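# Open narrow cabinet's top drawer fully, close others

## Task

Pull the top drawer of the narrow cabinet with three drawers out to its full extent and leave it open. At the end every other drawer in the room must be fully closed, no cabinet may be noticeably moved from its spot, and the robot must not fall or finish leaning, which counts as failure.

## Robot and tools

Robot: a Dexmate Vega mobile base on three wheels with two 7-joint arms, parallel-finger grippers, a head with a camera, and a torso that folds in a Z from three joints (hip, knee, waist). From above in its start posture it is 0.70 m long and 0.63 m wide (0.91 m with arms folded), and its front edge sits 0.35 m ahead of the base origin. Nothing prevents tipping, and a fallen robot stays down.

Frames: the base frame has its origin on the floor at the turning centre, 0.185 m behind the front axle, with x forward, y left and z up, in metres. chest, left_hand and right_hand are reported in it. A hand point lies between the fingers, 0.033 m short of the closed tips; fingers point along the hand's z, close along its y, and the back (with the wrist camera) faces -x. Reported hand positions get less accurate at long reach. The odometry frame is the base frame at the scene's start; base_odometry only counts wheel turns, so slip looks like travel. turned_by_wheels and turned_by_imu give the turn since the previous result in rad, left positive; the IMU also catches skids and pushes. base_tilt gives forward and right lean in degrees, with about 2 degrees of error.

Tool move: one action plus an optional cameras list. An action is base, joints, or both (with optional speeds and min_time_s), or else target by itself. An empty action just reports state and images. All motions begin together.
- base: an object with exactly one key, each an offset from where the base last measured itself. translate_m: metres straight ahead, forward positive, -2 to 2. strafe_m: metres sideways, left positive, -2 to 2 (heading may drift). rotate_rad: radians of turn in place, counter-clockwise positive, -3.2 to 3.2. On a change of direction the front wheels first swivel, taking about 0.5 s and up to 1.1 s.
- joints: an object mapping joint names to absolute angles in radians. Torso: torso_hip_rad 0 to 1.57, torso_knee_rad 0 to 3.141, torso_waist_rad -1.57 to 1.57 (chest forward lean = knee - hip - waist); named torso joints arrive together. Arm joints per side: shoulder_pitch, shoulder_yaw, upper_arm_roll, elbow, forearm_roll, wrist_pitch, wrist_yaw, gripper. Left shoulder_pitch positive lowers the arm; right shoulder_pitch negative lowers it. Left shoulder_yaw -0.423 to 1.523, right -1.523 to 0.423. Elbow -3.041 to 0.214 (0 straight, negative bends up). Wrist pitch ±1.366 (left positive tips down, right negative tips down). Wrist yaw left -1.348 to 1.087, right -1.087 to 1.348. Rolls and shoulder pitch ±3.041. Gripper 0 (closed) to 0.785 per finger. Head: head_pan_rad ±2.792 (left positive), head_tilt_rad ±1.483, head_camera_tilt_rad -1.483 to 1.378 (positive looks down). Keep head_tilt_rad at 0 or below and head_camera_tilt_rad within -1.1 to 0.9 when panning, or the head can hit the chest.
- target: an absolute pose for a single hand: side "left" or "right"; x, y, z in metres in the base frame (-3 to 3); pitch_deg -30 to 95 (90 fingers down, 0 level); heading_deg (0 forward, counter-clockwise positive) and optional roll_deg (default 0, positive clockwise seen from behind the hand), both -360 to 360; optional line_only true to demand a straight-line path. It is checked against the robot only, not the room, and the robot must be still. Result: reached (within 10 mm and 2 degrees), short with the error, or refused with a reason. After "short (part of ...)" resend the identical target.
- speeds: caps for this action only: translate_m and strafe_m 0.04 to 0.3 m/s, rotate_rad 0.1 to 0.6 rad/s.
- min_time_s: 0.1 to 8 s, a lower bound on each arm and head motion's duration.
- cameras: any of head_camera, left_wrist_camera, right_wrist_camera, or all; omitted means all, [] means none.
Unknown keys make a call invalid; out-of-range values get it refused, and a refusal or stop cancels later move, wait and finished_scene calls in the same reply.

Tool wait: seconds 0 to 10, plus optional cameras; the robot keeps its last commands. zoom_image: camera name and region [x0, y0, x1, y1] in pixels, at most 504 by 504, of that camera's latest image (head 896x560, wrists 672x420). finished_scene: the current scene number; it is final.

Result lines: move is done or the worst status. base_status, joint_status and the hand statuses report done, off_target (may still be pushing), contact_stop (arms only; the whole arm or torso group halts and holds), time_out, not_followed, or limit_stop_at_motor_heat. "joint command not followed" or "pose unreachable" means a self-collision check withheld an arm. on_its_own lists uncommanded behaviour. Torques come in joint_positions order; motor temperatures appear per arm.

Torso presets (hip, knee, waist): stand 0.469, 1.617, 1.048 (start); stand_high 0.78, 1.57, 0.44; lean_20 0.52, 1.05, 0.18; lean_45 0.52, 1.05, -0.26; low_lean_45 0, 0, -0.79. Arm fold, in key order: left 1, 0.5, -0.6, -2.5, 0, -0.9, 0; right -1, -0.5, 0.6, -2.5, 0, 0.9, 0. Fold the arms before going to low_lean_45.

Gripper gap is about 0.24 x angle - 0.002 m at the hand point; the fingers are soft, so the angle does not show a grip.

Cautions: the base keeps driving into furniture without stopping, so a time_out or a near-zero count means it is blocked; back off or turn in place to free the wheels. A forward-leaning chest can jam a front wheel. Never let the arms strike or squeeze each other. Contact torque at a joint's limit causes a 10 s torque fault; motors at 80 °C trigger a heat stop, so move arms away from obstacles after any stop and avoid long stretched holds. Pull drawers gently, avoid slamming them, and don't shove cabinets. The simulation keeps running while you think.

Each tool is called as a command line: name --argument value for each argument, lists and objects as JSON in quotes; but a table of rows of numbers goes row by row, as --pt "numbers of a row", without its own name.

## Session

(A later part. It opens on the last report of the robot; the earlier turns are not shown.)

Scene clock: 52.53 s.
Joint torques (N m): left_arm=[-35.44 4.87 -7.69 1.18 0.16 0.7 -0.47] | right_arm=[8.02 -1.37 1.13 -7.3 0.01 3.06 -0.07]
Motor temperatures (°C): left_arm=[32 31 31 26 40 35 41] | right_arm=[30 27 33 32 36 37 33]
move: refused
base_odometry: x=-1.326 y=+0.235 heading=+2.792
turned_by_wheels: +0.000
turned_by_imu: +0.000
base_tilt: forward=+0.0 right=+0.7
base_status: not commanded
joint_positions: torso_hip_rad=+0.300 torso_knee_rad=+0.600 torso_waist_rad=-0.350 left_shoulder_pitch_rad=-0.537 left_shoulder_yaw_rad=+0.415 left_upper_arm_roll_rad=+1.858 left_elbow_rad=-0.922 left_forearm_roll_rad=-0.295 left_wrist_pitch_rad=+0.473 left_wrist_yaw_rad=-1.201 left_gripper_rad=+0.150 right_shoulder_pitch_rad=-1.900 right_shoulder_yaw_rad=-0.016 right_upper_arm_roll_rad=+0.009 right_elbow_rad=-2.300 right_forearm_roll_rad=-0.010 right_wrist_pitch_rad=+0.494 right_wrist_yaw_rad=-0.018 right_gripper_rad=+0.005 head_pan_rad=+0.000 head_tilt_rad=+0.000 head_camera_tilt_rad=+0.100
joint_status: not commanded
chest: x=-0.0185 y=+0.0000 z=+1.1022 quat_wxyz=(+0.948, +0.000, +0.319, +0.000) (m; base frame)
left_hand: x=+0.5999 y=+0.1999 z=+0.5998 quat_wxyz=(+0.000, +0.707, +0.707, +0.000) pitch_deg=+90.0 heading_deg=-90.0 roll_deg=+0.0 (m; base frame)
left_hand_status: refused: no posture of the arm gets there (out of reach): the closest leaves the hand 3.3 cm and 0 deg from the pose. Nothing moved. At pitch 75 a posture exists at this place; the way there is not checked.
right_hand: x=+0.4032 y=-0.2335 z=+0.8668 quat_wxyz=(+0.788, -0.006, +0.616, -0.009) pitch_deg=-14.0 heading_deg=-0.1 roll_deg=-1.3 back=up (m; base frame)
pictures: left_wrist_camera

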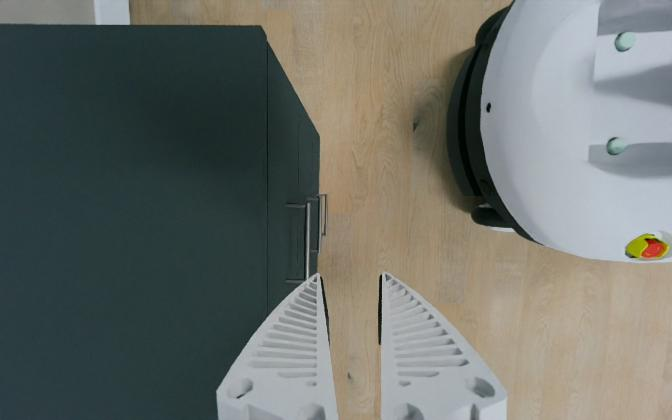

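move --joints '{"torso_hip_rad": 0.15, "torso_knee_rad": 0.45, "torso_waist_rad": -0.35}' --cameras '[]'

move --target '{"side": "left", "x": 0.646, "y": 0.2, "z": 0.49, "pitch_deg": 90, "heading_deg": 0, "roll_deg": 90}' --cameras '["head_camera", "left_wrist_camera"]'

Scene clock: 54.63 s.
Joint torques (N m): left_arm=[-36.48 3.34 -7.3 0.96 0.41 -0.09 -0.37] | right_arm=[6.63 -0.52 0.36 -8.83 0.17 2.63 -0.23]
Motor temperatures (°C): left_arm=[33 31 31 26 40 35 41] | right_arm=[30 27 33 32 36 37 33]
move: done
base_odometry: x=-1.326 y=+0.235 heading=+2.792
turned_by_wheels: +0.000
turned_by_imu: +0.000
base_tilt: forward=+0.1 right=+0.7
base_status: not commanded
joint_positions: torso_hip_rad=+0.150 torso_knee_rad=+0.450 torso_waist_rad=-0.350 left_shoulder_pitch_rad=-0.537 left_shoulder_yaw_rad=+0.415 left_upper_arm_roll_rad=+1.858 left_elbow_rad=-0.922 left_forearm_roll_rad=-0.295 left_wrist_pitch_rad=+0.473 left_wrist_yaw_rad=-1.201 left_gripper_rad=+0.150 right_shoulder_pitch_rad=-1.900 right_shoulder_yaw_rad=-0.016 right_upper_arm_roll_rad=+0.009 right_elbow_rad=-2.300 right_forearm_roll_rad=-0.010 right_wrist_pitch_rad=+0.494 right_wrist_yaw_rad=-0.018 right_gripper_rad=+0.005 head_pan_rad=+0.000 head_tilt_rad=+0.000 head_camera_tilt_rad=+0.100
joint_status: all done
chest: x=+0.0067 y=+0.0000 z=+1.0471 quat_wxyz=(+0.948, +0.000, +0.319, +0.000) (m; base frame)
left_hand: x=+0.6252 y=+0.1999 z=+0.5448 quat_wxyz=(+0.000, +0.707, +0.707, +0.000) pitch_deg=+90.0 heading_deg=-90.0 roll_deg=+0.0 (m; base frame)
right_hand: x=+0.4284 y=-0.2335 z=+0.8118 quat_wxyz=(+0.788, -0.006, +0.616, -0.009) pitch_deg=-14.0 heading_deg=-0.1 roll_deg=-1.3 back=up (m; base frame)
pictures: none
No camera images: "cameras" was empty.

Scene clock: 54.93 s.
Joint torques (N m): left_arm=[-37.28 2.6 -7.08 0.81 0.21 -0.01 -0.07] | right_arm=[7.69 -1.54 0.86 -8.86 0.21 3.14 -0.11]
Motor temperatures (°C): left_arm=[33 31 31 26 40 35 41] | right_arm=[30 27 33 32 36 37 33]
move: refused
base_odometry: x=-1.326 y=+0.235 heading=+2.792
turned_by_wheels: +0.000
turned_by_imu: +0.000
base_tilt: forward=+0.0 right=+0.7
base_status: not commanded
joint_positions: torso_hip_rad=+0.150 torso_knee_rad=+0.450 torso_waist_rad=-0.350 left_shoulder_pitch_rad=-0.537 left_shoulder_yaw_rad=+0.415 left_upper_arm_roll_rad=+1.858 left_elbow_rad=-0.922 left_forearm_roll_rad=-0.295 left_wrist_pitch_rad=+0.473 left_wrist_yaw_rad=-1.201 left_gripper_rad=+0.150 right_shoulder_pitch_rad=-1.900 right_shoulder_yaw_rad=-0.016 right_upper_arm_roll_rad=+0.009 right_elbow_rad=-2.300 right_forearm_roll_rad=-0.010 right_wrist_pitch_rad=+0.494 right_wrist_yaw_rad=-0.018 right_gripper_rad=+0.005 head_pan_rad=+0.000 head_tilt_rad=+0.000 head_camera_tilt_rad=+0.100
joint_status: not commanded
chest: x=+0.0067 y=+0.0000 z=+1.0471 quat_wxyz=(+0.948, +0.000, +0.319, +0.000) (m; base frame)
left_hand: x=+0.6252 y=+0.1999 z=+0.5448 quat_wxyz=(+0.000, +0.707, +0.707, +0.000) pitch_deg=+90.0 heading_deg=-90.0 roll_deg=+0.0 (m; base frame)
left_hand_status: refused: no posture of the arm gets there (out of reach): the closest leaves the hand 1.2 cm and 0 deg from the pose. Nothing moved. At pitch 75 a posture exists at this place; the way there is not checked.
right_hand: x=+0.4284 y=-0.2335 z=+0.8118 quat_wxyz=(+0.788, -0.006, +0.616, -0.009) pitch_deg=-14.0 heading_deg=-0.1 roll_deg=-1.3 back=up (m; base frame)
pictures: head_camera, left_wrist_camera

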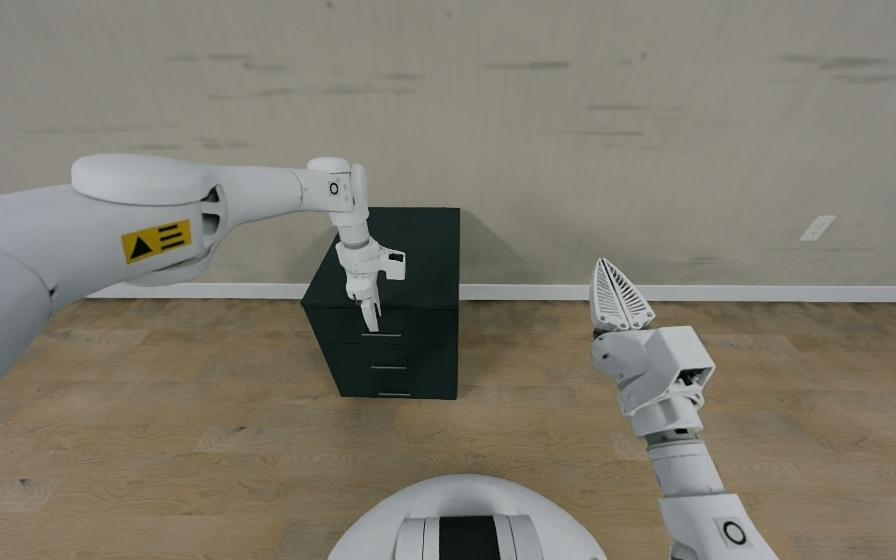

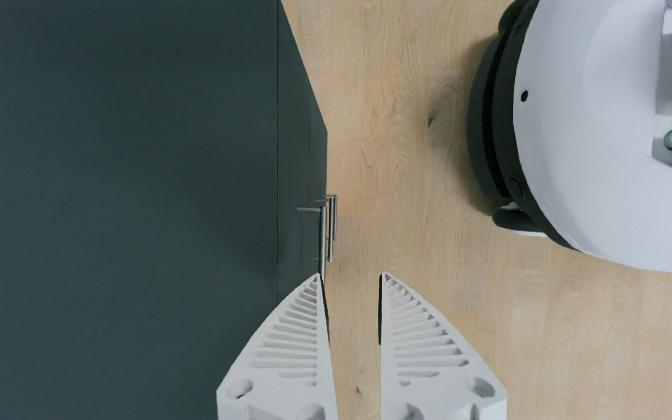

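move --target '{"side": "left", "x": 0.6, "y": 0.2, "z": 0.66, "pitch_deg": 80, "heading_deg": 0, "roll_deg": 90}' --cameras '[]'

move --joints '{"torso_hip_rad": 0.12, "torso_knee_rad": 0.45, "torso_waist_rad": -0.5}' --cameras '[]'

move --target '{"side": "left", "x": 0.63, "y": 0.2, "z": 0.5, "pitch_deg": 90, "heading_deg": 0, "roll_deg": 90}' --cameras '["head_camera", "left_wrist_camera"]'

Scene clock: 59.43 s.
Joint torques (N m): left_arm=[-34.36 2.83 -16.25 1.13 1.05 0.26 0.29] | right_arm=[7.07 0.24 0.32 -7.66 0.08 2.93 -0.16]
Motor temperatures (°C): left_arm=[33 31 31 26 40 35 41] | right_arm=[30 27 32 32 36 37 33]
move: done
base_odometry: x=-1.326 y=+0.235 heading=+2.792
turned_by_wheels: +0.000
turned_by_imu: +0.000
base_tilt: forward=+0.1 right=+0.8
base_status: not commanded
joint_positions: torso_hip_rad=+0.150 torso_knee_rad=+0.450 torso_waist_rad=-0.350 left_shoulder_pitch_rad=-0.784 left_shoulder_yaw_rad=+0.782 left_upper_arm_roll_rad=+1.852 left_elbow_rad=-1.708 left_forearm_roll_rad=-0.315 left_wrist_pitch_rad=+0.881 left_wrist_yaw_rad=-1.085 left_gripper_rad=+0.150 right_shoulder_pitch_rad=-1.900 right_shoulder_yaw_rad=-0.016 right_upper_arm_roll_rad=+0.009 right_elbow_rad=-2.300 right_forearm_roll_rad=-0.010 right_wrist_pitch_rad=+0.494 right_wrist_yaw_rad=-0.018 right_gripper_rad=+0.005 head_pan_rad=+0.000 head_tilt_rad=+0.000 head_camera_tilt_rad=+0.100
joint_status: not commanded
chest: x=+0.0067 y=+0.0000 z=+1.0471 quat_wxyz=(+0.948, +0.000, +0.319, +0.000) (m; base frame)
left_hand: x=+0.6000 y=+0.2000 z=+0.6589 quat_wxyz=(+0.061, +0.705, +0.704, +0.061) pitch_deg=+80.1 heading_deg=+0.1 roll_deg=-89.9 (m; base frame)
left_hand_status: reached (straight line, planned for 2.8 s): 1 mm and 0.1 deg off.
right_hand: x=+0.4284 y=-0.2335 z=+0.8118 quat_wxyz=(+0.788, -0.006, +0.616, -0.009) pitch_deg=-14.0 heading_deg=-0.1 roll_deg=-1.3 back=up (m; base frame)
pictures: none
No camera images: "cameras" was empty.

Scene clock: 61.20 s.
Joint torques (N m): left_arm=[-33.3 2.86 -15.96 -0.2 0.89 -0.22 0.28] | right_arm=[4.45 -1.16 0.29 -8.37 0.22 2.68 -0.18]
Motor temperatures (°C): left_arm=[33 31 31 26 40 35 41] | right_arm=[30 27 32 32 36 37 33]
move: done
base_odometry: x=-1.326 y=+0.235 heading=+2.792
turned_by_wheels: +0.000
turned_by_imu: +0.000
base_tilt: forward=+0.1 right=+0.8
base_status: not commanded
joint_positions: torso_hip_rad=+0.120 torso_knee_rad=+0.450 torso_waist_rad=-0.500 left_shoulder_pitch_rad=-0.786 left_shoulder_yaw_rad=+0.784 left_upper_arm_roll_rad=+1.852 left_elbow_rad=-1.712 left_forearm_roll_rad=-0.315 left_wrist_pitch_rad=+0.883 left_wrist_yaw_rad=-1.085 left_gripper_rad=+0.150 right_shoulder_pitch_rad=-1.900 right_shoulder_yaw_rad=-0.016 right_upper_arm_roll_rad=+0.009 right_elbow_rad=-2.300 right_forearm_roll_rad=-0.010 right_wrist_pitch_rad=+0.494 right_wrist_yaw_rad=-0.018 right_gripper_rad=+0.005 head_pan_rad=+0.000 head_tilt_rad=+0.000 head_camera_tilt_rad=+0.100
joint_status: all done
chest: x=+0.0835 y=+0.0000 z=+1.0002 quat_wxyz=(+0.915, +0.000, +0.403, +0.000) (m; base frame)
left_hand: x=+0.5977 y=+0.2000 z=+0.5130 quat_wxyz=(-0.002, +0.707, +0.707, -0.002) pitch_deg=+89.7 heading_deg=-90.0 roll_deg=+0.0 (m; base frame)
right_hand: x=+0.4563 y=-0.2335 z=+0.6932 quat_wxyz=(+0.729, -0.007, +0.684, -0.009) pitch_deg=-3.7 heading_deg=-0.1 roll_deg=-1.3 back=up (m; base frame)
pictures: none
No camera images: "cameras" was empty.

Scene clock: 63.33 s.
Joint torques (N m): left_arm=[-22.3 -3.32 -15.39 1.03 0.96 -0.28 -0.29] | right_arm=[4.74 -1 0.36 -8.33 0.13 2.97 -0.28]
Motor temperatures (°C): left_arm=[33 31 31 26 40 35 41] | right_arm=[30 27 32 32 36 37 33]
move: done
base_odometry: x=-1.326 y=+0.235 heading=+2.792
turned_by_wheels: +0.000
turned_by_imu: +0.000
base_tilt: forward=+0.1 right=+0.8
base_status: not commanded
joint_positions: torso_hip_rad=+0.120 torso_knee_rad=+0.450 torso_waist_rad=-0.500 left_shoulder_pitch_rad=-0.753 left_shoulder_yaw_rad=+0.697 left_upper_arm_roll_rad=+1.846 left_elbow_rad=-1.521 left_forearm_roll_rad=-0.298 left_wrist_pitch_rad=+0.783 left_wrist_yaw_rad=-1.101 left_gripper_rad=+0.150 right_shoulder_pitch_rad=-1.900 right_shoulder_yaw_rad=-0.016 right_upper_arm_roll_rad=+0.009 right_elbow_rad=-2.300 right_forearm_roll_rad=-0.010 right_wrist_pitch_rad=+0.494 right_wrist_yaw_rad=-0.018 right_gripper_rad=+0.005 head_pan_rad=+0.000 head_tilt_rad=+0.000 head_camera_tilt_rad=+0.100
joint_status: not commanded
chest: x=+0.0835 y=+0.0000 z=+1.0002 quat_wxyz=(+0.915, +0.000, +0.403, +0.000) (m; base frame)
left_hand: x=+0.6293 y=+0.2001 z=+0.5002 quat_wxyz=(+0.000, +0.707, +0.707, +0.000) pitch_deg=+90.0 heading_deg=-90.0 roll_deg=+0.0 (m; base frame)
left_hand_status: reached (straight line, planned for 0.9 s): 1 mm and 0.0 deg off.
right_hand: x=+0.4563 y=-0.2335 z=+0.6932 quat_wxyz=(+0.729, -0.007, +0.684, -0.009) pitch_deg=-3.7 heading_deg=-0.1 roll_deg=-1.3 back=up (m; base frame)
pictures: head_camera, left_wrist_camera

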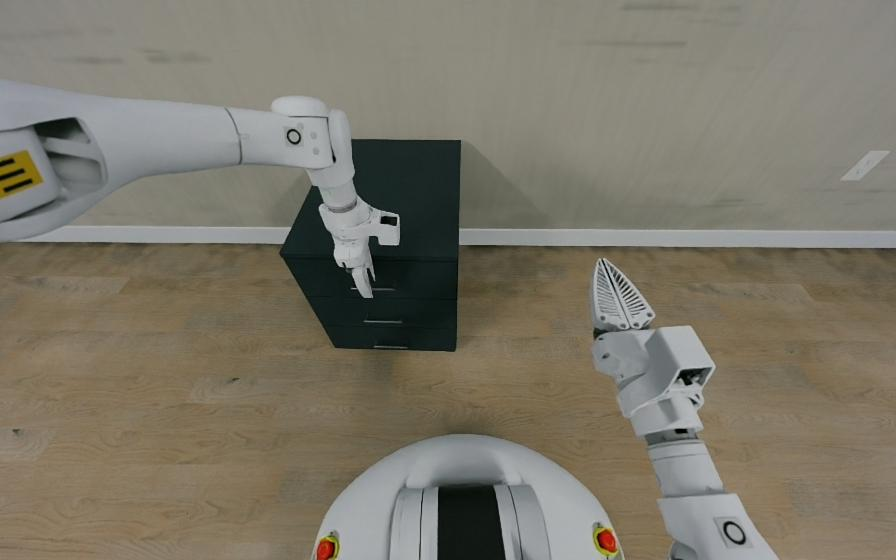

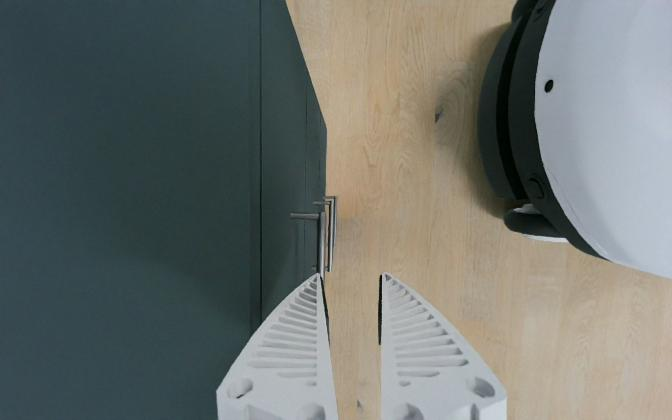

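move --target '{"side": "left", "x": 0.641, "y": 0.2, "z": 0.475, "pitch_deg": 90, "heading_deg": 0, "roll_deg": 90}' --cameras '["left_wrist_camera"]'

zoom_image --camera "left_wrist_camera" --region '[240, 180, 440, 320]'

Scene clock: 65.63 s.
Joint torques (N m): left_arm=[-25.83 -5.42 -17.58 3.19 4.07 -0.92 3.78] | right_arm=[5.38 -0.99 0.4 -7.48 0.31 3.29 0.07]
Motor temperatures (°C): left_arm=[33 31 31 26 40 35 41] | right_arm=[30 27 32 32 36 37 33]
move: done
base_odometry: x=-1.326 y=+0.235 heading=+2.792
turned_by_wheels: +0.000
turned_by_imu: +0.000
base_tilt: forward=+0.1 right=+0.7
base_status: not commanded
joint_positions: torso_hip_rad=+0.120 torso_knee_rad=+0.450 torso_waist_rad=-0.500 left_shoulder_pitch_rad=-0.703 left_shoulder_yaw_rad=+0.642 left_upper_arm_roll_rad=+1.843 left_elbow_rad=-1.401 left_forearm_roll_rad=-0.291 left_wrist_pitch_rad=+0.720 left_wrist_yaw_rad=-1.085 left_gripper_rad=+0.150 right_shoulder_pitch_rad=-1.900 right_shoulder_yaw_rad=-0.016 right_upper_arm_roll_rad=+0.009 right_elbow_rad=-2.300 right_forearm_roll_rad=-0.010 right_wrist_pitch_rad=+0.494 right_wrist_yaw_rad=-0.018 right_gripper_rad=+0.005 head_pan_rad=+0.000 head_tilt_rad=+0.000 head_camera_tilt_rad=+0.100
joint_status: not commanded
chest: x=+0.0834 y=+0.0000 z=+1.0003 quat_wxyz=(+0.915, +0.000, +0.403, +0.000) (m; base frame)
left_hand: x=+0.6398 y=+0.2000 z=+0.4758 quat_wxyz=(-0.001, +0.707, +0.707, -0.001) pitch_deg=+89.9 heading_deg=-90.0 roll_deg=+0.0 (m; base frame)
left_hand_status: reached (straight line, planned for 0.7 s): 1 mm and 0.1 deg off.
right_hand: x=+0.4563 y=-0.2335 z=+0.6933 quat_wxyz=(+0.729, -0.007, +0.684, -0.009) pitch_deg=-3.7 heading_deg=-0.1 roll_deg=-1.3 back=up (m; base frame)
pictures: left_wrist_camera

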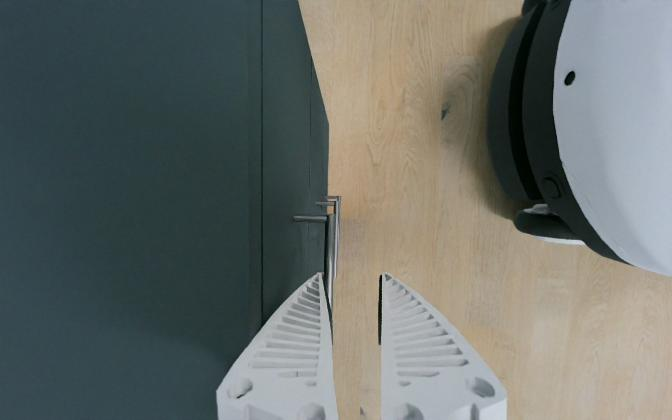

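Scaled by 2.520 from the camera's 672x420 image, which has a finer 960x600 frame.

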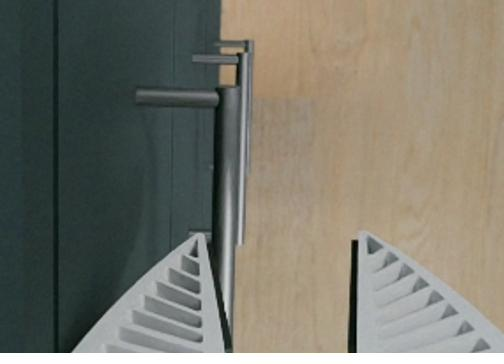

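move --target '{"side": "left", "x": 0.624, "y": 0.2, "z": 0.5, "pitch_deg": 90, "heading_deg": 0, "roll_deg": 90}' --cameras '[]'

move --joints '{"left_gripper_rad": 0.3}' --cameras '[]'

move --target '{"side": "left", "x": 0.624, "y": 0.2, "z": 0.465, "pitch_deg": 90, "heading_deg": 0, "roll_deg": 90}' --cameras '["left_wrist_camera"]'

zoom_image --camera "left_wrist_camera" --region '[200, 180, 440, 350]'

Scene clock: 68.23 s.
Joint torques (N m): left_arm=[-33.93 2.99 -10.6 -0.64 0.63 0.53 -0.5] | right_arm=[4.91 -1 0.59 -7.95 0.14 2.73 -0.04]
Motor temperatures (°C): left_arm=[33 31 31 26 40 35 41] | right_arm=[30 27 32 32 36 37 33]
move: done
base_odometry: x=-1.326 y=+0.235 heading=+2.792
turned_by_wheels: +0.000
turned_by_imu: +0.000
base_tilt: forward=+0.1 right=+0.8
base_status: not commanded
joint_positions: torso_hip_rad=+0.120 torso_knee_rad=+0.450 torso_waist_rad=-0.500 left_shoulder_pitch_rad=-0.753 left_shoulder_yaw_rad=+0.709 left_upper_arm_roll_rad=+1.847 left_elbow_rad=-1.549 left_forearm_roll_rad=-0.301 left_wrist_pitch_rad=+0.797 left_wrist_yaw_rad=-1.093 left_gripper_rad=+0.150 right_shoulder_pitch_rad=-1.900 right_shoulder_yaw_rad=-0.016 right_upper_arm_roll_rad=+0.009 right_elbow_rad=-2.300 right_forearm_roll_rad=-0.010 right_wrist_pitch_rad=+0.494 right_wrist_yaw_rad=-0.018 right_gripper_rad=+0.005 head_pan_rad=+0.000 head_tilt_rad=+0.000 head_camera_tilt_rad=+0.100
joint_status: not commanded
chest: x=+0.0835 y=+0.0000 z=+1.0002 quat_wxyz=(+0.915, +0.000, +0.403, +0.000) (m; base frame)
left_hand: x=+0.6244 y=+0.1999 z=+0.4991 quat_wxyz=(+0.000, +0.707, +0.707, +0.000) pitch_deg=+90.0 heading_deg=-90.0 roll_deg=+0.0 (m; base frame)
left_hand_status: reached (straight line, planned for 0.8 s): 1 mm and 0.0 deg off.
right_hand: x=+0.4563 y=-0.2335 z=+0.6932 quat_wxyz=(+0.729, -0.007, +0.684, -0.009) pitch_deg=-3.7 heading_deg=-0.1 roll_deg=-1.3 back=up (m; base frame)
pictures: none
No camera images: "cameras" was empty.

Scene clock: 68.87 s.
Joint torques (N m): left_arm=[-32.63 3.17 -10.63 0.09 0.74 -0.02 -0.1] | right_arm=[4.7 -0.86 0.17 -8.25 0.1 2.93 -0.15]
Motor temperatures (°C): left_arm=[33 31 31 26 40 35 41] | right_arm=[30 27 32 32 36 37 33]
move: done
base_odometry: x=-1.326 y=+0.235 heading=+2.792
turned_by_wheels: +0.000
turned_by_imu: +0.000
base_tilt: forward=+0.1 right=+0.7
base_status: not commanded
joint_positions: torso_hip_rad=+0.120 torso_knee_rad=+0.450 torso_waist_rad=-0.500 left_shoulder_pitch_rad=-0.754 left_shoulder_yaw_rad=+0.711 left_upper_arm_roll_rad=+1.847 left_elbow_rad=-1.552 left_forearm_roll_rad=-0.301 left_wrist_pitch_rad=+0.799 left_wrist_yaw_rad=-1.093 left_gripper_rad=+0.300 right_shoulder_pitch_rad=-1.900 right_shoulder_yaw_rad=-0.016 right_upper_arm_roll_rad=+0.009 right_elbow_rad=-2.300 right_forearm_roll_rad=-0.010 right_wrist_pitch_rad=+0.494 right_wrist_yaw_rad=-0.018 right_gripper_rad=+0.005 head_pan_rad=+0.000 head_tilt_rad=+0.000 head_camera_tilt_rad=+0.100
joint_status: all done
chest: x=+0.0835 y=+0.0000 z=+1.0002 quat_wxyz=(+0.915, +0.000, +0.403, +0.000) (m; base frame)
left_hand: x=+0.6240 y=+0.1999 z=+0.4996 quat_wxyz=(+0.000, +0.707, +0.707, +0.000) pitch_deg=+90.0 heading_deg=-90.0 roll_deg=+0.0 (m; base frame)
right_hand: x=+0.4563 y=-0.2335 z=+0.6932 quat_wxyz=(+0.729, -0.007, +0.684, -0.009) pitch_deg=-3.7 heading_deg=-0.1 roll_deg=-1.3 back=up (m; base frame)
pictures: none
No camera images: "cameras" was empty.

Scene clock: 70.33 s.
Joint torques (N m): left_arm=[-24.64 -1.77 -15.49 0.19 1.04 -0.23 0.29] | right_arm=[5.13 -1.91 0.26 -7.94 0.24 2.98 -0.2]
Motor temperatures (°C): left_arm=[33 31 32 26 40 35 41] | right_arm=[30 27 32 32 36 37 33]
move: done
base_odometry: x=-1.326 y=+0.235 heading=+2.792
turned_by_wheels: +0.000
turned_by_imu: +0.000
base_tilt: forward=+0.0 right=+0.7
base_status: not commanded
joint_positions: torso_hip_rad=+0.120 torso_knee_rad=+0.450 torso_waist_rad=-0.500 left_shoulder_pitch_rad=-0.691 left_shoulder_yaw_rad=+0.682 left_upper_arm_roll_rad=+1.846 left_elbow_rad=-1.489 left_forearm_roll_rad=-0.297 left_wrist_pitch_rad=+0.766 left_wrist_yaw_rad=-1.047 left_gripper_rad=+0.300 right_shoulder_pitch_rad=-1.900 right_shoulder_yaw_rad=-0.016 right_upper_arm_roll_rad=+0.009 right_elbow_rad=-2.300 right_forearm_roll_rad=-0.010 right_wrist_pitch_rad=+0.494 right_wrist_yaw_rad=-0.018 right_gripper_rad=+0.005 head_pan_rad=+0.000 head_tilt_rad=+0.000 head_camera_tilt_rad=+0.100
joint_status: not commanded
chest: x=+0.0835 y=+0.0000 z=+1.0002 quat_wxyz=(+0.915, +0.000, +0.403, +0.000) (m; base frame)
left_hand: x=+0.6240 y=+0.2002 z=+0.4669 quat_wxyz=(+0.000, +0.707, +0.707, +0.000) pitch_deg=+90.0 heading_deg=-90.0 roll_deg=+0.0 (m; base frame)
left_hand_status: reached (straight line, planned for 0.5 s): 2 mm and 0.0 deg off.
right_hand: x=+0.4563 y=-0.2335 z=+0.6932 quat_wxyz=(+0.729, -0.007, +0.684, -0.009) pitch_deg=-3.7 heading_deg=-0.1 roll_deg=-1.3 back=up (m; base frame)
pictures: left_wrist_camera

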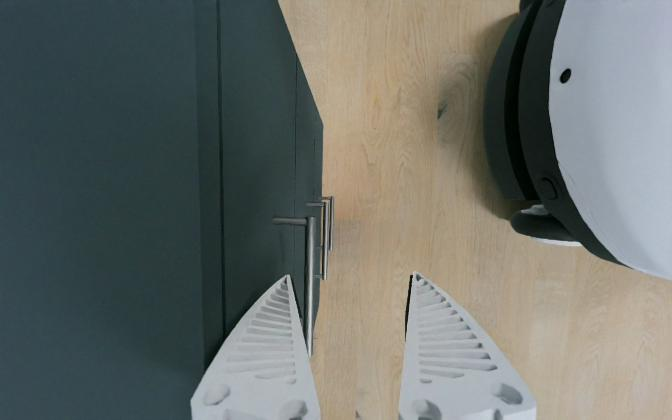

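Scaled by 2.100 from the camera's 672x420 image, which has a finer 960x600 frame.

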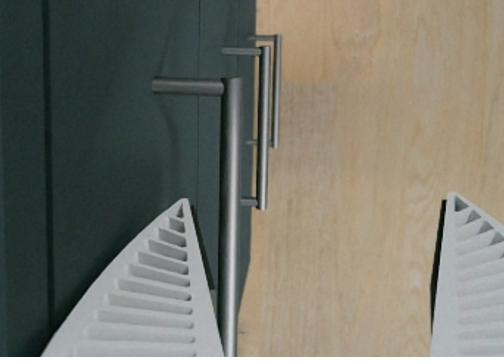

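move --target '{"side": "left", "x": 0.624, "y": 0.2, "z": 0.428, "pitch_deg": 90, "heading_deg": 0, "roll_deg": 90}' --cameras '["left_wrist_camera"]'

move --joints '{"left_gripper_rad": 0.0}' --cameras '["left_wrist_camera"]'

Scene clock: 72.20 s.
Joint torques (N m): left_arm=[-20.99 -2.99 -13.5 0.94 0.45 -0.91 -0.24] | right_arm=[3.58 -0.77 0.18 -7.47 0.14 2.93 -0.16]
Motor temperatures (°C): left_arm=[33 31 32 26 40 35 41] | right_arm=[30 27 32 32 36 37 33]
move: done
base_odometry: x=-1.326 y=+0.235 heading=+2.792
turned_by_wheels: +0.000
turned_by_imu: +0.000
base_tilt: forward=+0.1 right=+0.8
base_status: not commanded
joint_positions: torso_hip_rad=+0.120 torso_knee_rad=+0.450 torso_waist_rad=-0.500 left_shoulder_pitch_rad=-0.620 left_shoulder_yaw_rad=+0.640 left_upper_arm_roll_rad=+1.844 left_elbow_rad=-1.399 left_forearm_roll_rad=-0.291 left_wrist_pitch_rad=+0.719 left_wrist_yaw_rad=-1.000 left_gripper_rad=+0.300 right_shoulder_pitch_rad=-1.900 right_shoulder_yaw_rad=-0.016 right_upper_arm_roll_rad=+0.009 right_elbow_rad=-2.300 right_forearm_roll_rad=-0.010 right_wrist_pitch_rad=+0.494 right_wrist_yaw_rad=-0.018 right_gripper_rad=+0.005 head_pan_rad=+0.000 head_tilt_rad=+0.000 head_camera_tilt_rad=+0.100
joint_status: not commanded
chest: x=+0.0835 y=+0.0000 z=+1.0002 quat_wxyz=(+0.915, +0.000, +0.403, +0.000) (m; base frame)
left_hand: x=+0.6241 y=+0.2002 z=+0.4297 quat_wxyz=(+0.000, +0.707, +0.707, +0.000) pitch_deg=+90.0 heading_deg=-90.0 roll_deg=+0.0 (m; base frame)
left_hand_status: reached (straight line, planned for 0.6 s): 2 mm and 0.0 deg off.
right_hand: x=+0.4563 y=-0.2335 z=+0.6932 quat_wxyz=(+0.729, -0.007, +0.684, -0.009) pitch_deg=-3.7 heading_deg=-0.1 roll_deg=-1.3 back=up (m; base frame)
pictures: left_wrist_camera

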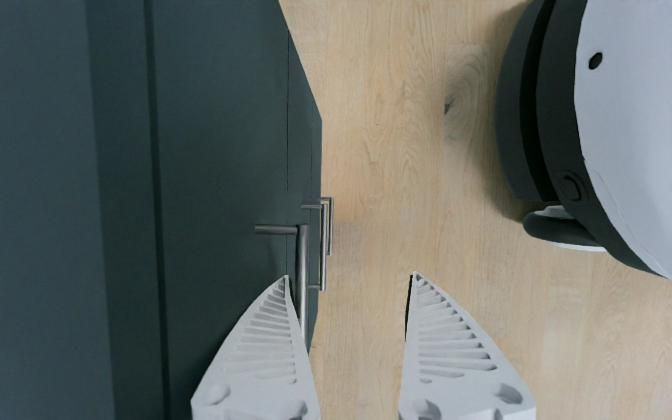

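Scene clock: 73.13 s.
Joint torques (N m): left_arm=[-17.63 -4.94 -12.25 -1.29 -1.73 -0.31 -1.65] | right_arm=[4.72 -0.69 0.62 -8.1 0.19 2.77 -0.09]
Motor temperatures (°C): left_arm=[33 31 32 26 40 35 41] | right_arm=[30 27 32 32 36 37 33]
move: done
base_odometry: x=-1.326 y=+0.235 heading=+2.792
turned_by_wheels: +0.000
turned_by_imu: +0.000
base_tilt: forward=+0.1 right=+0.7
base_status: not commanded
joint_positions: torso_hip_rad=+0.120 torso_knee_rad=+0.450 torso_waist_rad=-0.500 left_shoulder_pitch_rad=-0.617 left_shoulder_yaw_rad=+0.639 left_upper_arm_roll_rad=+1.844 left_elbow_rad=-1.395 left_forearm_roll_rad=-0.291 left_wrist_pitch_rad=+0.717 left_wrist_yaw_rad=-0.997 left_gripper_rad=+0.000 right_shoulder_pitch_rad=-1.900 right_shoulder_yaw_rad=-0.016 right_upper_arm_roll_rad=+0.009 right_elbow_rad=-2.300 right_forearm_roll_rad=-0.010 right_wrist_pitch_rad=+0.494 right_wrist_yaw_rad=-0.018 right_gripper_rad=+0.005 head_pan_rad=+0.000 head_tilt_rad=+0.000 head_camera_tilt_rad=+0.100
joint_status: all done
chest: x=+0.0835 y=+0.0000 z=+1.0002 quat_wxyz=(+0.915, +0.000, +0.403, +0.000) (m; base frame)
left_hand: x=+0.6245 y=+0.2004 z=+0.4283 quat_wxyz=(+0.000, +0.707, +0.707, +0.001) pitch_deg=+89.9 heading_deg=-90.0 roll_deg=+0.0 (m; base frame)
right_hand: x=+0.4563 y=-0.2335 z=+0.6932 quat_wxyz=(+0.729, -0.007, +0.684, -0.009) pitch_deg=-3.7 heading_deg=-0.1 roll_deg=-1.3 back=up (m; base frame)
pictures: left_wrist_camera

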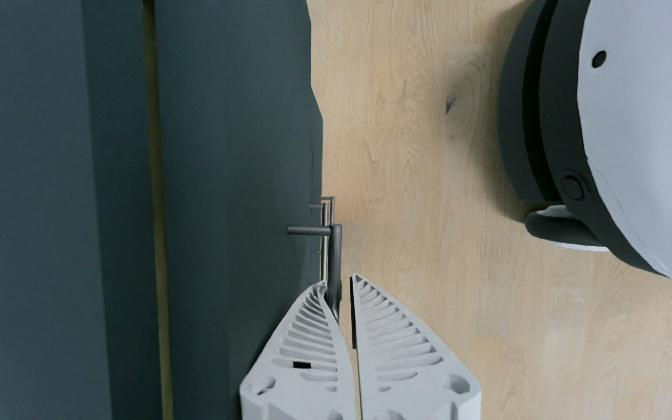

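move --base '{"translate_m": -0.3}' --speeds '{"translate_m": 0.1}' --cameras '["left_wrist_camera","head_camera"]'

Scene clock: 77.17 s.
Joint torques (N m): left_arm=[-28.55 -10.84 -19.45 -4.17 -3.26 -2.32 -1.08] | right_arm=[4.32 -1.28 0.7 -7.95 0.01 2.73 -0.19]
Motor temperatures (°C): left_arm=[33 31 32 26 40 35 41] | right_arm=[30 27 32 32 36 37 33]
move: done
base_odometry: x=-1.044 y=+0.132 heading=+2.791
turned_by_wheels: +0.000
turned_by_imu: +0.000
base_tilt: forward=+0.0 right=+0.7
base_status: done
joint_positions: torso_hip_rad=+0.120 torso_knee_rad=+0.450 torso_waist_rad=-0.500 left_shoulder_pitch_rad=-0.617 left_shoulder_yaw_rad=+0.639 left_upper_arm_roll_rad=+1.844 left_elbow_rad=-1.394 left_forearm_roll_rad=-0.290 left_wrist_pitch_rad=+0.718 left_wrist_yaw_rad=-0.997 left_gripper_rad=+0.000 right_shoulder_pitch_rad=-1.900 right_shoulder_yaw_rad=-0.016 right_upper_arm_roll_rad=+0.009 right_elbow_rad=-2.300 right_forearm_roll_rad=-0.010 right_wrist_pitch_rad=+0.494 right_wrist_yaw_rad=-0.018 right_gripper_rad=+0.005 head_pan_rad=+0.000 head_tilt_rad=+0.000 head_camera_tilt_rad=+0.100
joint_status: not commanded
chest: x=+0.0836 y=+0.0000 z=+1.0002 quat_wxyz=(+0.915, +0.000, +0.403, +0.000) (m; base frame)
left_hand: x=+0.6242 y=+0.2011 z=+0.4277 quat_wxyz=(+0.000, +0.707, +0.708, +0.001) pitch_deg=+89.9 heading_deg=-89.9 roll_deg=+0.0 (m; base frame)
right_hand: x=+0.4564 y=-0.2335 z=+0.6931 quat_wxyz=(+0.729, -0.007, +0.684, -0.009) pitch_deg=-3.6 heading_deg=-0.1 roll_deg=-1.3 back=up (m; base frame)
pictures: head_camera, left_wrist_camera

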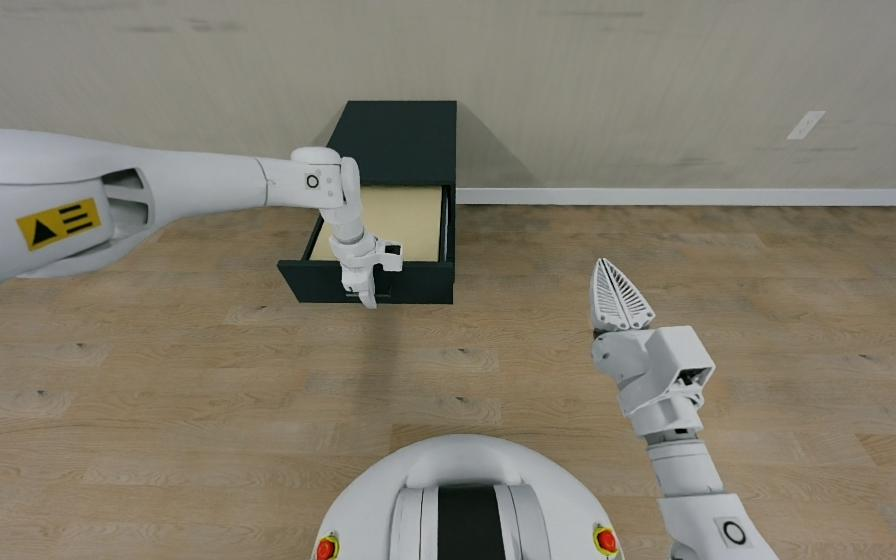

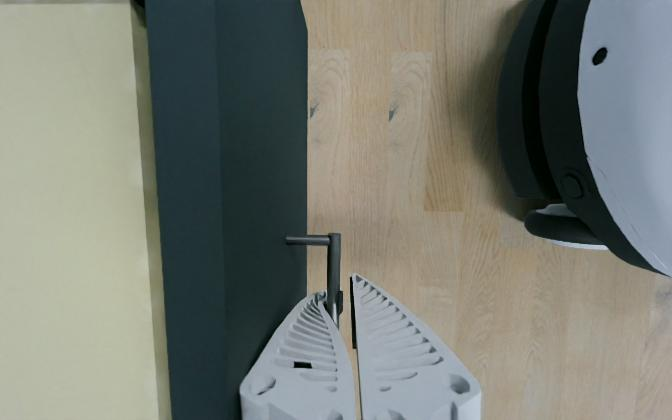

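move --base '{"translate_m": -0.06}' --speeds '{"translate_m": 0.06}' --cameras '["left_wrist_camera"]'

move --base '{"translate_m": -0.04}' --speeds '{"translate_m": 0.05}' --cameras '["left_wrist_camera","head_camera"]'

Scene clock: 79.10 s.
Joint torques (N m): left_arm=[-24.94 -7.95 -11.94 -5.88 -7.26 -2.21 -5.71] | right_arm=[5.65 -1.4 0.83 -8.09 0.22 2.64 -0.36]
Motor temperatures (°C): left_arm=[33 31 32 26 41 35 41] | right_arm=[30 27 32 32 36 37 33]
move: done
base_odometry: x=-0.988 y=+0.112 heading=+2.791
turned_by_wheels: -0.001
turned_by_imu: -0.001
base_tilt: forward=+0.1 right=+0.8
base_status: done
joint_positions: torso_hip_rad=+0.120 torso_knee_rad=+0.450 torso_waist_rad=-0.500 left_shoulder_pitch_rad=-0.617 left_shoulder_yaw_rad=+0.639 left_upper_arm_roll_rad=+1.844 left_elbow_rad=-1.394 left_forearm_roll_rad=-0.289 left_wrist_pitch_rad=+0.717 left_wrist_yaw_rad=-0.996 left_gripper_rad=+0.000 right_shoulder_pitch_rad=-1.900 right_shoulder_yaw_rad=-0.016 right_upper_arm_roll_rad=+0.009 right_elbow_rad=-2.300 right_forearm_roll_rad=-0.010 right_wrist_pitch_rad=+0.494 right_wrist_yaw_rad=-0.018 right_gripper_rad=+0.005 head_pan_rad=+0.000 head_tilt_rad=+0.000 head_camera_tilt_rad=+0.100
joint_status: not commanded
chest: x=+0.0837 y=+0.0000 z=+1.0002 quat_wxyz=(+0.915, +0.000, +0.403, +0.000) (m; base frame)
left_hand: x=+0.6254 y=+0.2011 z=+0.4279 quat_wxyz=(+0.000, +0.707, +0.707, +0.002) pitch_deg=+89.8 heading_deg=-90.0 roll_deg=+0.0 (m; base frame)
right_hand: x=+0.4564 y=-0.2335 z=+0.6931 quat_wxyz=(+0.729, -0.007, +0.684, -0.009) pitch_deg=-3.6 heading_deg=-0.1 roll_deg=-1.3 back=up (m; base frame)
pictures: left_wrist_camera

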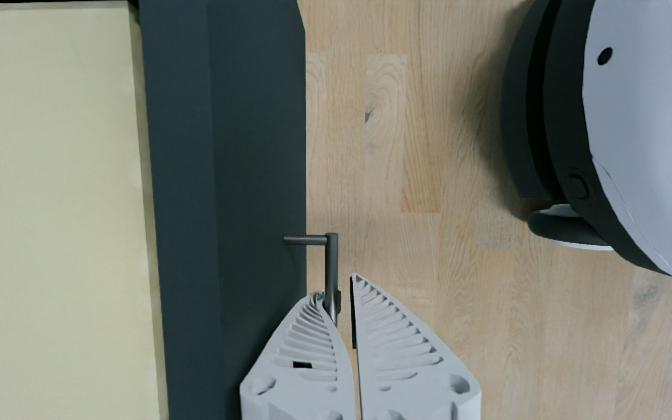

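Scene clock: 80.53 s.
Joint torques (N m): left_arm=[-11.48 -2.27 -1.74 -8.9 -10.01 -1 -8.21] | right_arm=[4.83 -0.88 0.42 -8.24 0.05 3.83 -0.19]
Motor temperatures (°C): left_arm=[33 31 32 26 41 35 42] | right_arm=[30 27 32 32 36 37 33]
move: done
base_odometry: x=-0.951 y=+0.098 heading=+2.790
turned_by_wheels: -0.001
turned_by_imu: -0.001
base_tilt: forward=+0.0 right=+0.8
base_status: done
joint_positions: torso_hip_rad=+0.120 torso_knee_rad=+0.450 torso_waist_rad=-0.500 left_shoulder_pitch_rad=-0.617 left_shoulder_yaw_rad=+0.638 left_upper_arm_roll_rad=+1.843 left_elbow_rad=-1.394 left_forearm_roll_rad=-0.289 left_wrist_pitch_rad=+0.717 left_wrist_yaw_rad=-0.995 left_gripper_rad=+0.000 right_shoulder_pitch_rad=-1.900 right_shoulder_yaw_rad=-0.016 right_upper_arm_roll_rad=+0.009 right_elbow_rad=-2.300 right_forearm_roll_rad=-0.010 right_wrist_pitch_rad=+0.494 right_wrist_yaw_rad=-0.018 right_gripper_rad=+0.005 head_pan_rad=+0.000 head_tilt_rad=+0.000 head_camera_tilt_rad=+0.100
joint_status: not commanded
chest: x=+0.0837 y=+0.0000 z=+1.0002 quat_wxyz=(+0.915, +0.000, +0.403, +0.000) (m; base frame)
left_hand: x=+0.6264 y=+0.2008 z=+0.4284 quat_wxyz=(+0.001, +0.707, +0.707, +0.003) pitch_deg=+89.7 heading_deg=-90.0 roll_deg=+0.0 (m; base frame)
right_hand: x=+0.4564 y=-0.2335 z=+0.6931 quat_wxyz=(+0.729, -0.007, +0.684, -0.009) pitch_deg=-3.6 heading_deg=-0.1 roll_deg=-1.3 back=up (m; base frame)
pictures: head_camera, left_wrist_camera

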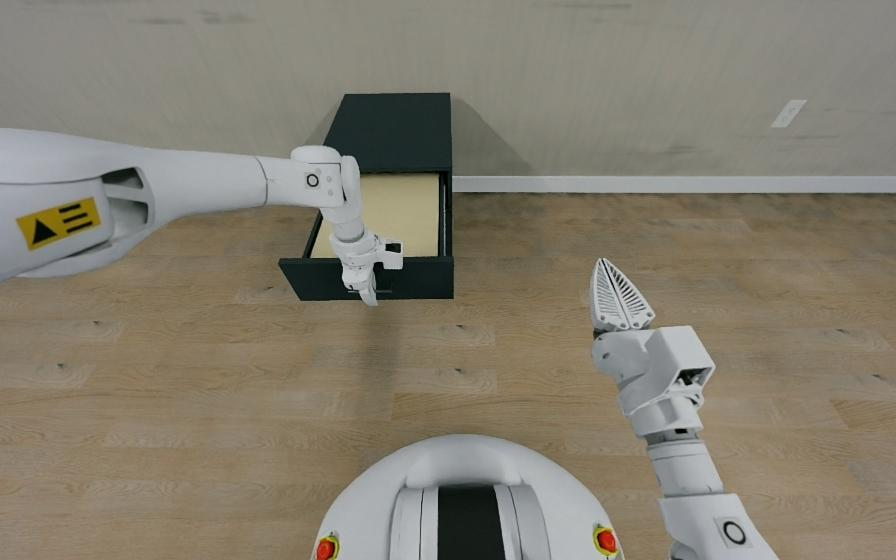

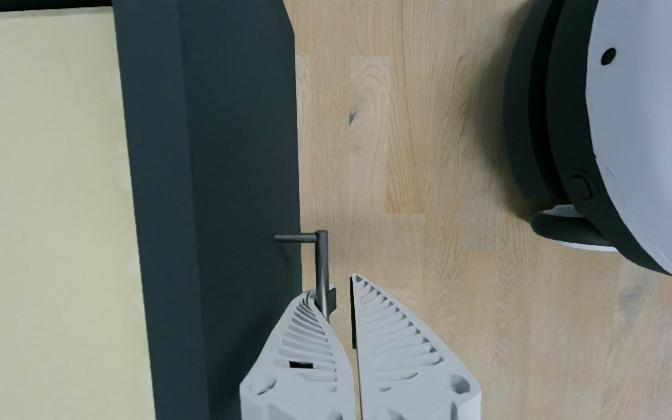

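move --base '{"translate_m": -0.03}' --speeds '{"translate_m": 0.04}' --cameras '["left_wrist_camera","head_camera"]'

Scene clock: 82.53 s.
Joint torques (N m): left_arm=[-3.33 -3.04 0.46 -7.42 -10.06 -0.59 -8.36] | right_arm=[4.76 -1.25 0.7 -7.74 0.08 3.02 -0.26]
Motor temperatures (°C): left_arm=[33 31 32 26 42 35 43] | right_arm=[30 27 32 32 36 37 33]
move: done
base_odometry: x=-0.923 y=+0.087 heading=+2.788
turned_by_wheels: -0.001
turned_by_imu: -0.001
base_tilt: forward=+0.0 right=+0.8
base_status: done
joint_positions: torso_hip_rad=+0.120 torso_knee_rad=+0.450 torso_waist_rad=-0.500 left_shoulder_pitch_rad=-0.617 left_shoulder_yaw_rad=+0.638 left_upper_arm_roll_rad=+1.843 left_elbow_rad=-1.394 left_forearm_roll_rad=-0.289 left_wrist_pitch_rad=+0.717 left_wrist_yaw_rad=-0.994 left_gripper_rad=+0.000 right_shoulder_pitch_rad=-1.900 right_shoulder_yaw_rad=-0.016 right_upper_arm_roll_rad=+0.009 right_elbow_rad=-2.300 right_forearm_roll_rad=-0.010 right_wrist_pitch_rad=+0.494 right_wrist_yaw_rad=-0.018 right_gripper_rad=+0.005 head_pan_rad=+0.000 head_tilt_rad=+0.000 head_camera_tilt_rad=+0.100
joint_status: not commanded
chest: x=+0.0834 y=+0.0000 z=+1.0003 quat_wxyz=(+0.915, +0.000, +0.403, +0.000) (m; base frame)
left_hand: x=+0.6267 y=+0.2007 z=+0.4290 quat_wxyz=(+0.002, +0.707, +0.707, +0.003) pitch_deg=+89.6 heading_deg=-90.0 roll_deg=+0.0 (m; base frame)
right_hand: x=+0.4563 y=-0.2335 z=+0.6934 quat_wxyz=(+0.729, -0.007, +0.684, -0.009) pitch_deg=-3.7 heading_deg=-0.1 roll_deg=-1.3 back=up (m; base frame)
pictures: head_camera, left_wrist_camera

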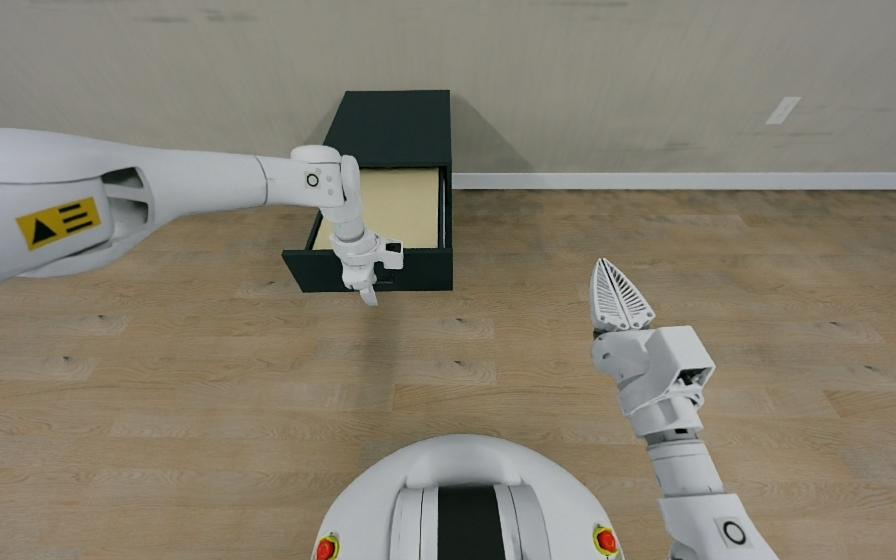

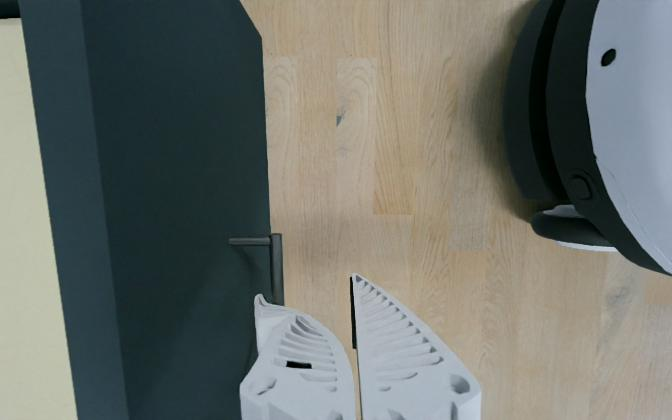

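move --joints '{"left_gripper_rad": 0.32}' --cameras '["left_wrist_camera"]'

move --target '{"side": "left", "x": 0.628, "y": 0.2, "z": 0.55, "pitch_deg": 90, "heading_deg": 0, "roll_deg": 90, "line_only": true}' --cameras '["left_wrist_camera", "head_camera"]'

Scene clock: 83.83 s.
Joint torques (N m): left_arm=[-2.58 -1.1 1.11 -4.41 -5.69 -1.37 -4.75] | right_arm=[5.64 -0.59 0.53 -7.32 0.25 3.01 -0.25]
Motor temperatures (°C): left_arm=[33 31 32 26 42 35 43] | right_arm=[30 27 32 32 36 37 33]
move: done
base_odometry: x=-0.923 y=+0.087 heading=+2.789
turned_by_wheels: +0.000
turned_by_imu: +0.000
base_tilt: forward=+0.1 right=+0.7
base_status: not commanded
joint_positions: torso_hip_rad=+0.120 torso_knee_rad=+0.450 torso_waist_rad=-0.500 left_shoulder_pitch_rad=-0.617 left_shoulder_yaw_rad=+0.638 left_upper_arm_roll_rad=+1.843 left_elbow_rad=-1.394 left_forearm_roll_rad=-0.290 left_wrist_pitch_rad=+0.717 left_wrist_yaw_rad=-0.996 left_gripper_rad=+0.320 right_shoulder_pitch_rad=-1.900 right_shoulder_yaw_rad=-0.016 right_upper_arm_roll_rad=+0.009 right_elbow_rad=-2.300 right_forearm_roll_rad=-0.010 right_wrist_pitch_rad=+0.494 right_wrist_yaw_rad=-0.018 right_gripper_rad=+0.005 head_pan_rad=+0.000 head_tilt_rad=+0.000 head_camera_tilt_rad=+0.100
joint_status: all done
chest: x=+0.0832 y=+0.0000 z=+1.0003 quat_wxyz=(+0.915, +0.000, +0.403, +0.000) (m; base frame)
left_hand: x=+0.6260 y=+0.2003 z=+0.4293 quat_wxyz=(+0.002, +0.707, +0.707, +0.002) pitch_deg=+89.7 heading_deg=-90.0 roll_deg=+0.0 (m; base frame)
right_hand: x=+0.4562 y=-0.2335 z=+0.6936 quat_wxyz=(+0.729, -0.007, +0.684, -0.009) pitch_deg=-3.7 heading_deg=-0.1 roll_deg=-1.3 back=up (m; base frame)
pictures: left_wrist_camera

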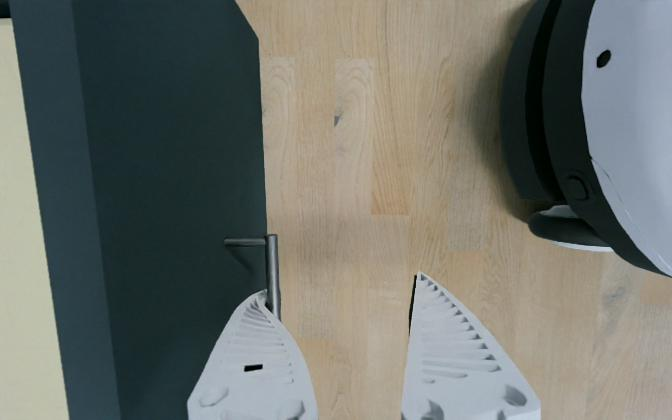

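Scene clock: 86.13 s.
Joint torques (N m): left_arm=[-33.59 2.53 -10.28 0.87 0.69 -0.02 -0.37] | right_arm=[6.04 -2.41 0.72 -7.4 0.06 2.78 -0.21]
Motor temperatures (°C): left_arm=[33 31 32 26 42 35 43] | right_arm=[30 27 32 32 36 37 33]
move: done
base_odometry: x=-0.923 y=+0.087 heading=+2.789
turned_by_wheels: +0.000
turned_by_imu: +0.000
base_tilt: forward=+0.0 right=+0.8
base_status: not commanded
joint_positions: torso_hip_rad=+0.120 torso_knee_rad=+0.450 torso_waist_rad=-0.500 left_shoulder_pitch_rad=-0.843 left_shoulder_yaw_rad=+0.731 left_upper_arm_roll_rad=+1.847 left_elbow_rad=-1.596 left_forearm_roll_rad=-0.303 left_wrist_pitch_rad=+0.822 left_wrist_yaw_rad=-1.173 left_gripper_rad=+0.320 right_shoulder_pitch_rad=-1.900 right_shoulder_yaw_rad=-0.016 right_upper_arm_roll_rad=+0.009 right_elbow_rad=-2.300 right_forearm_roll_rad=-0.010 right_wrist_pitch_rad=+0.494 right_wrist_yaw_rad=-0.018 right_gripper_rad=+0.005 head_pan_rad=+0.000 head_tilt_rad=+0.000 head_camera_tilt_rad=+0.100
joint_status: not commanded
chest: x=+0.0835 y=+0.0000 z=+1.0002 quat_wxyz=(+0.915, +0.000, +0.403, +0.000) (m; base frame)
left_hand: x=+0.6281 y=+0.1999 z=+0.5474 quat_wxyz=(+0.000, +0.707, +0.707, +0.000) pitch_deg=+90.0 heading_deg=-90.0 roll_deg=+0.0 (m; base frame)
left_hand_status: reached (straight line, planned for 1.1 s): 3 mm and 0.0 deg off.
right_hand: x=+0.4563 y=-0.2335 z=+0.6932 quat_wxyz=(+0.729, -0.007, +0.684, -0.009) pitch_deg=-3.7 heading_deg=-0.1 roll_deg=-1.3 back=up (m; base frame)
pictures: head_camera, left_wrist_camera

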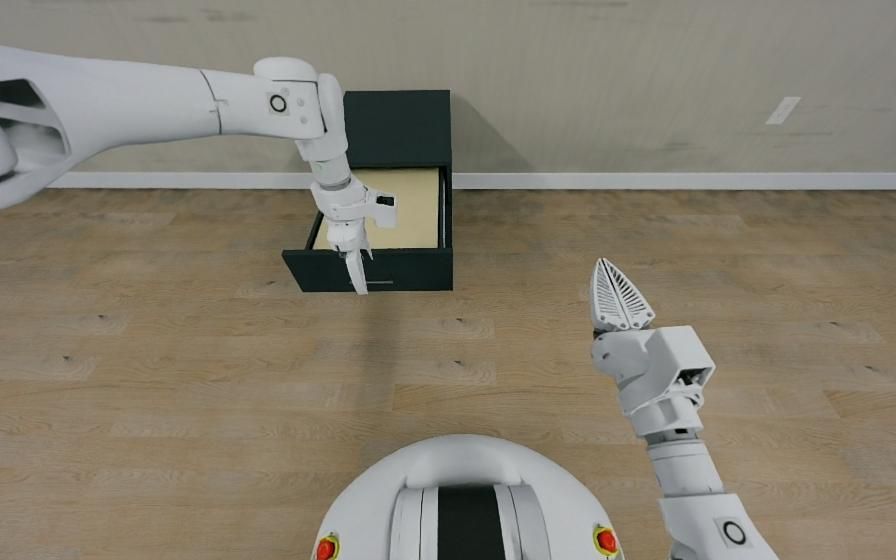

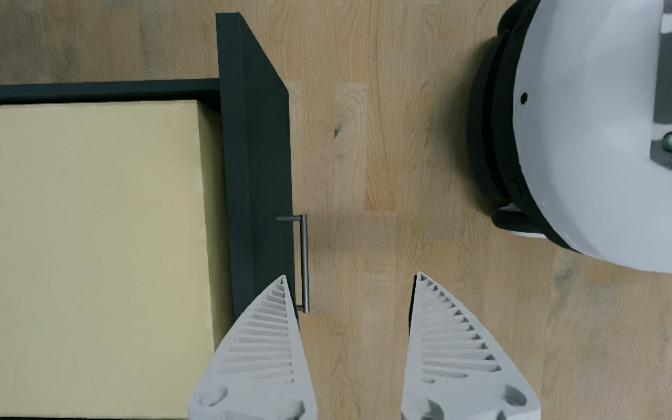

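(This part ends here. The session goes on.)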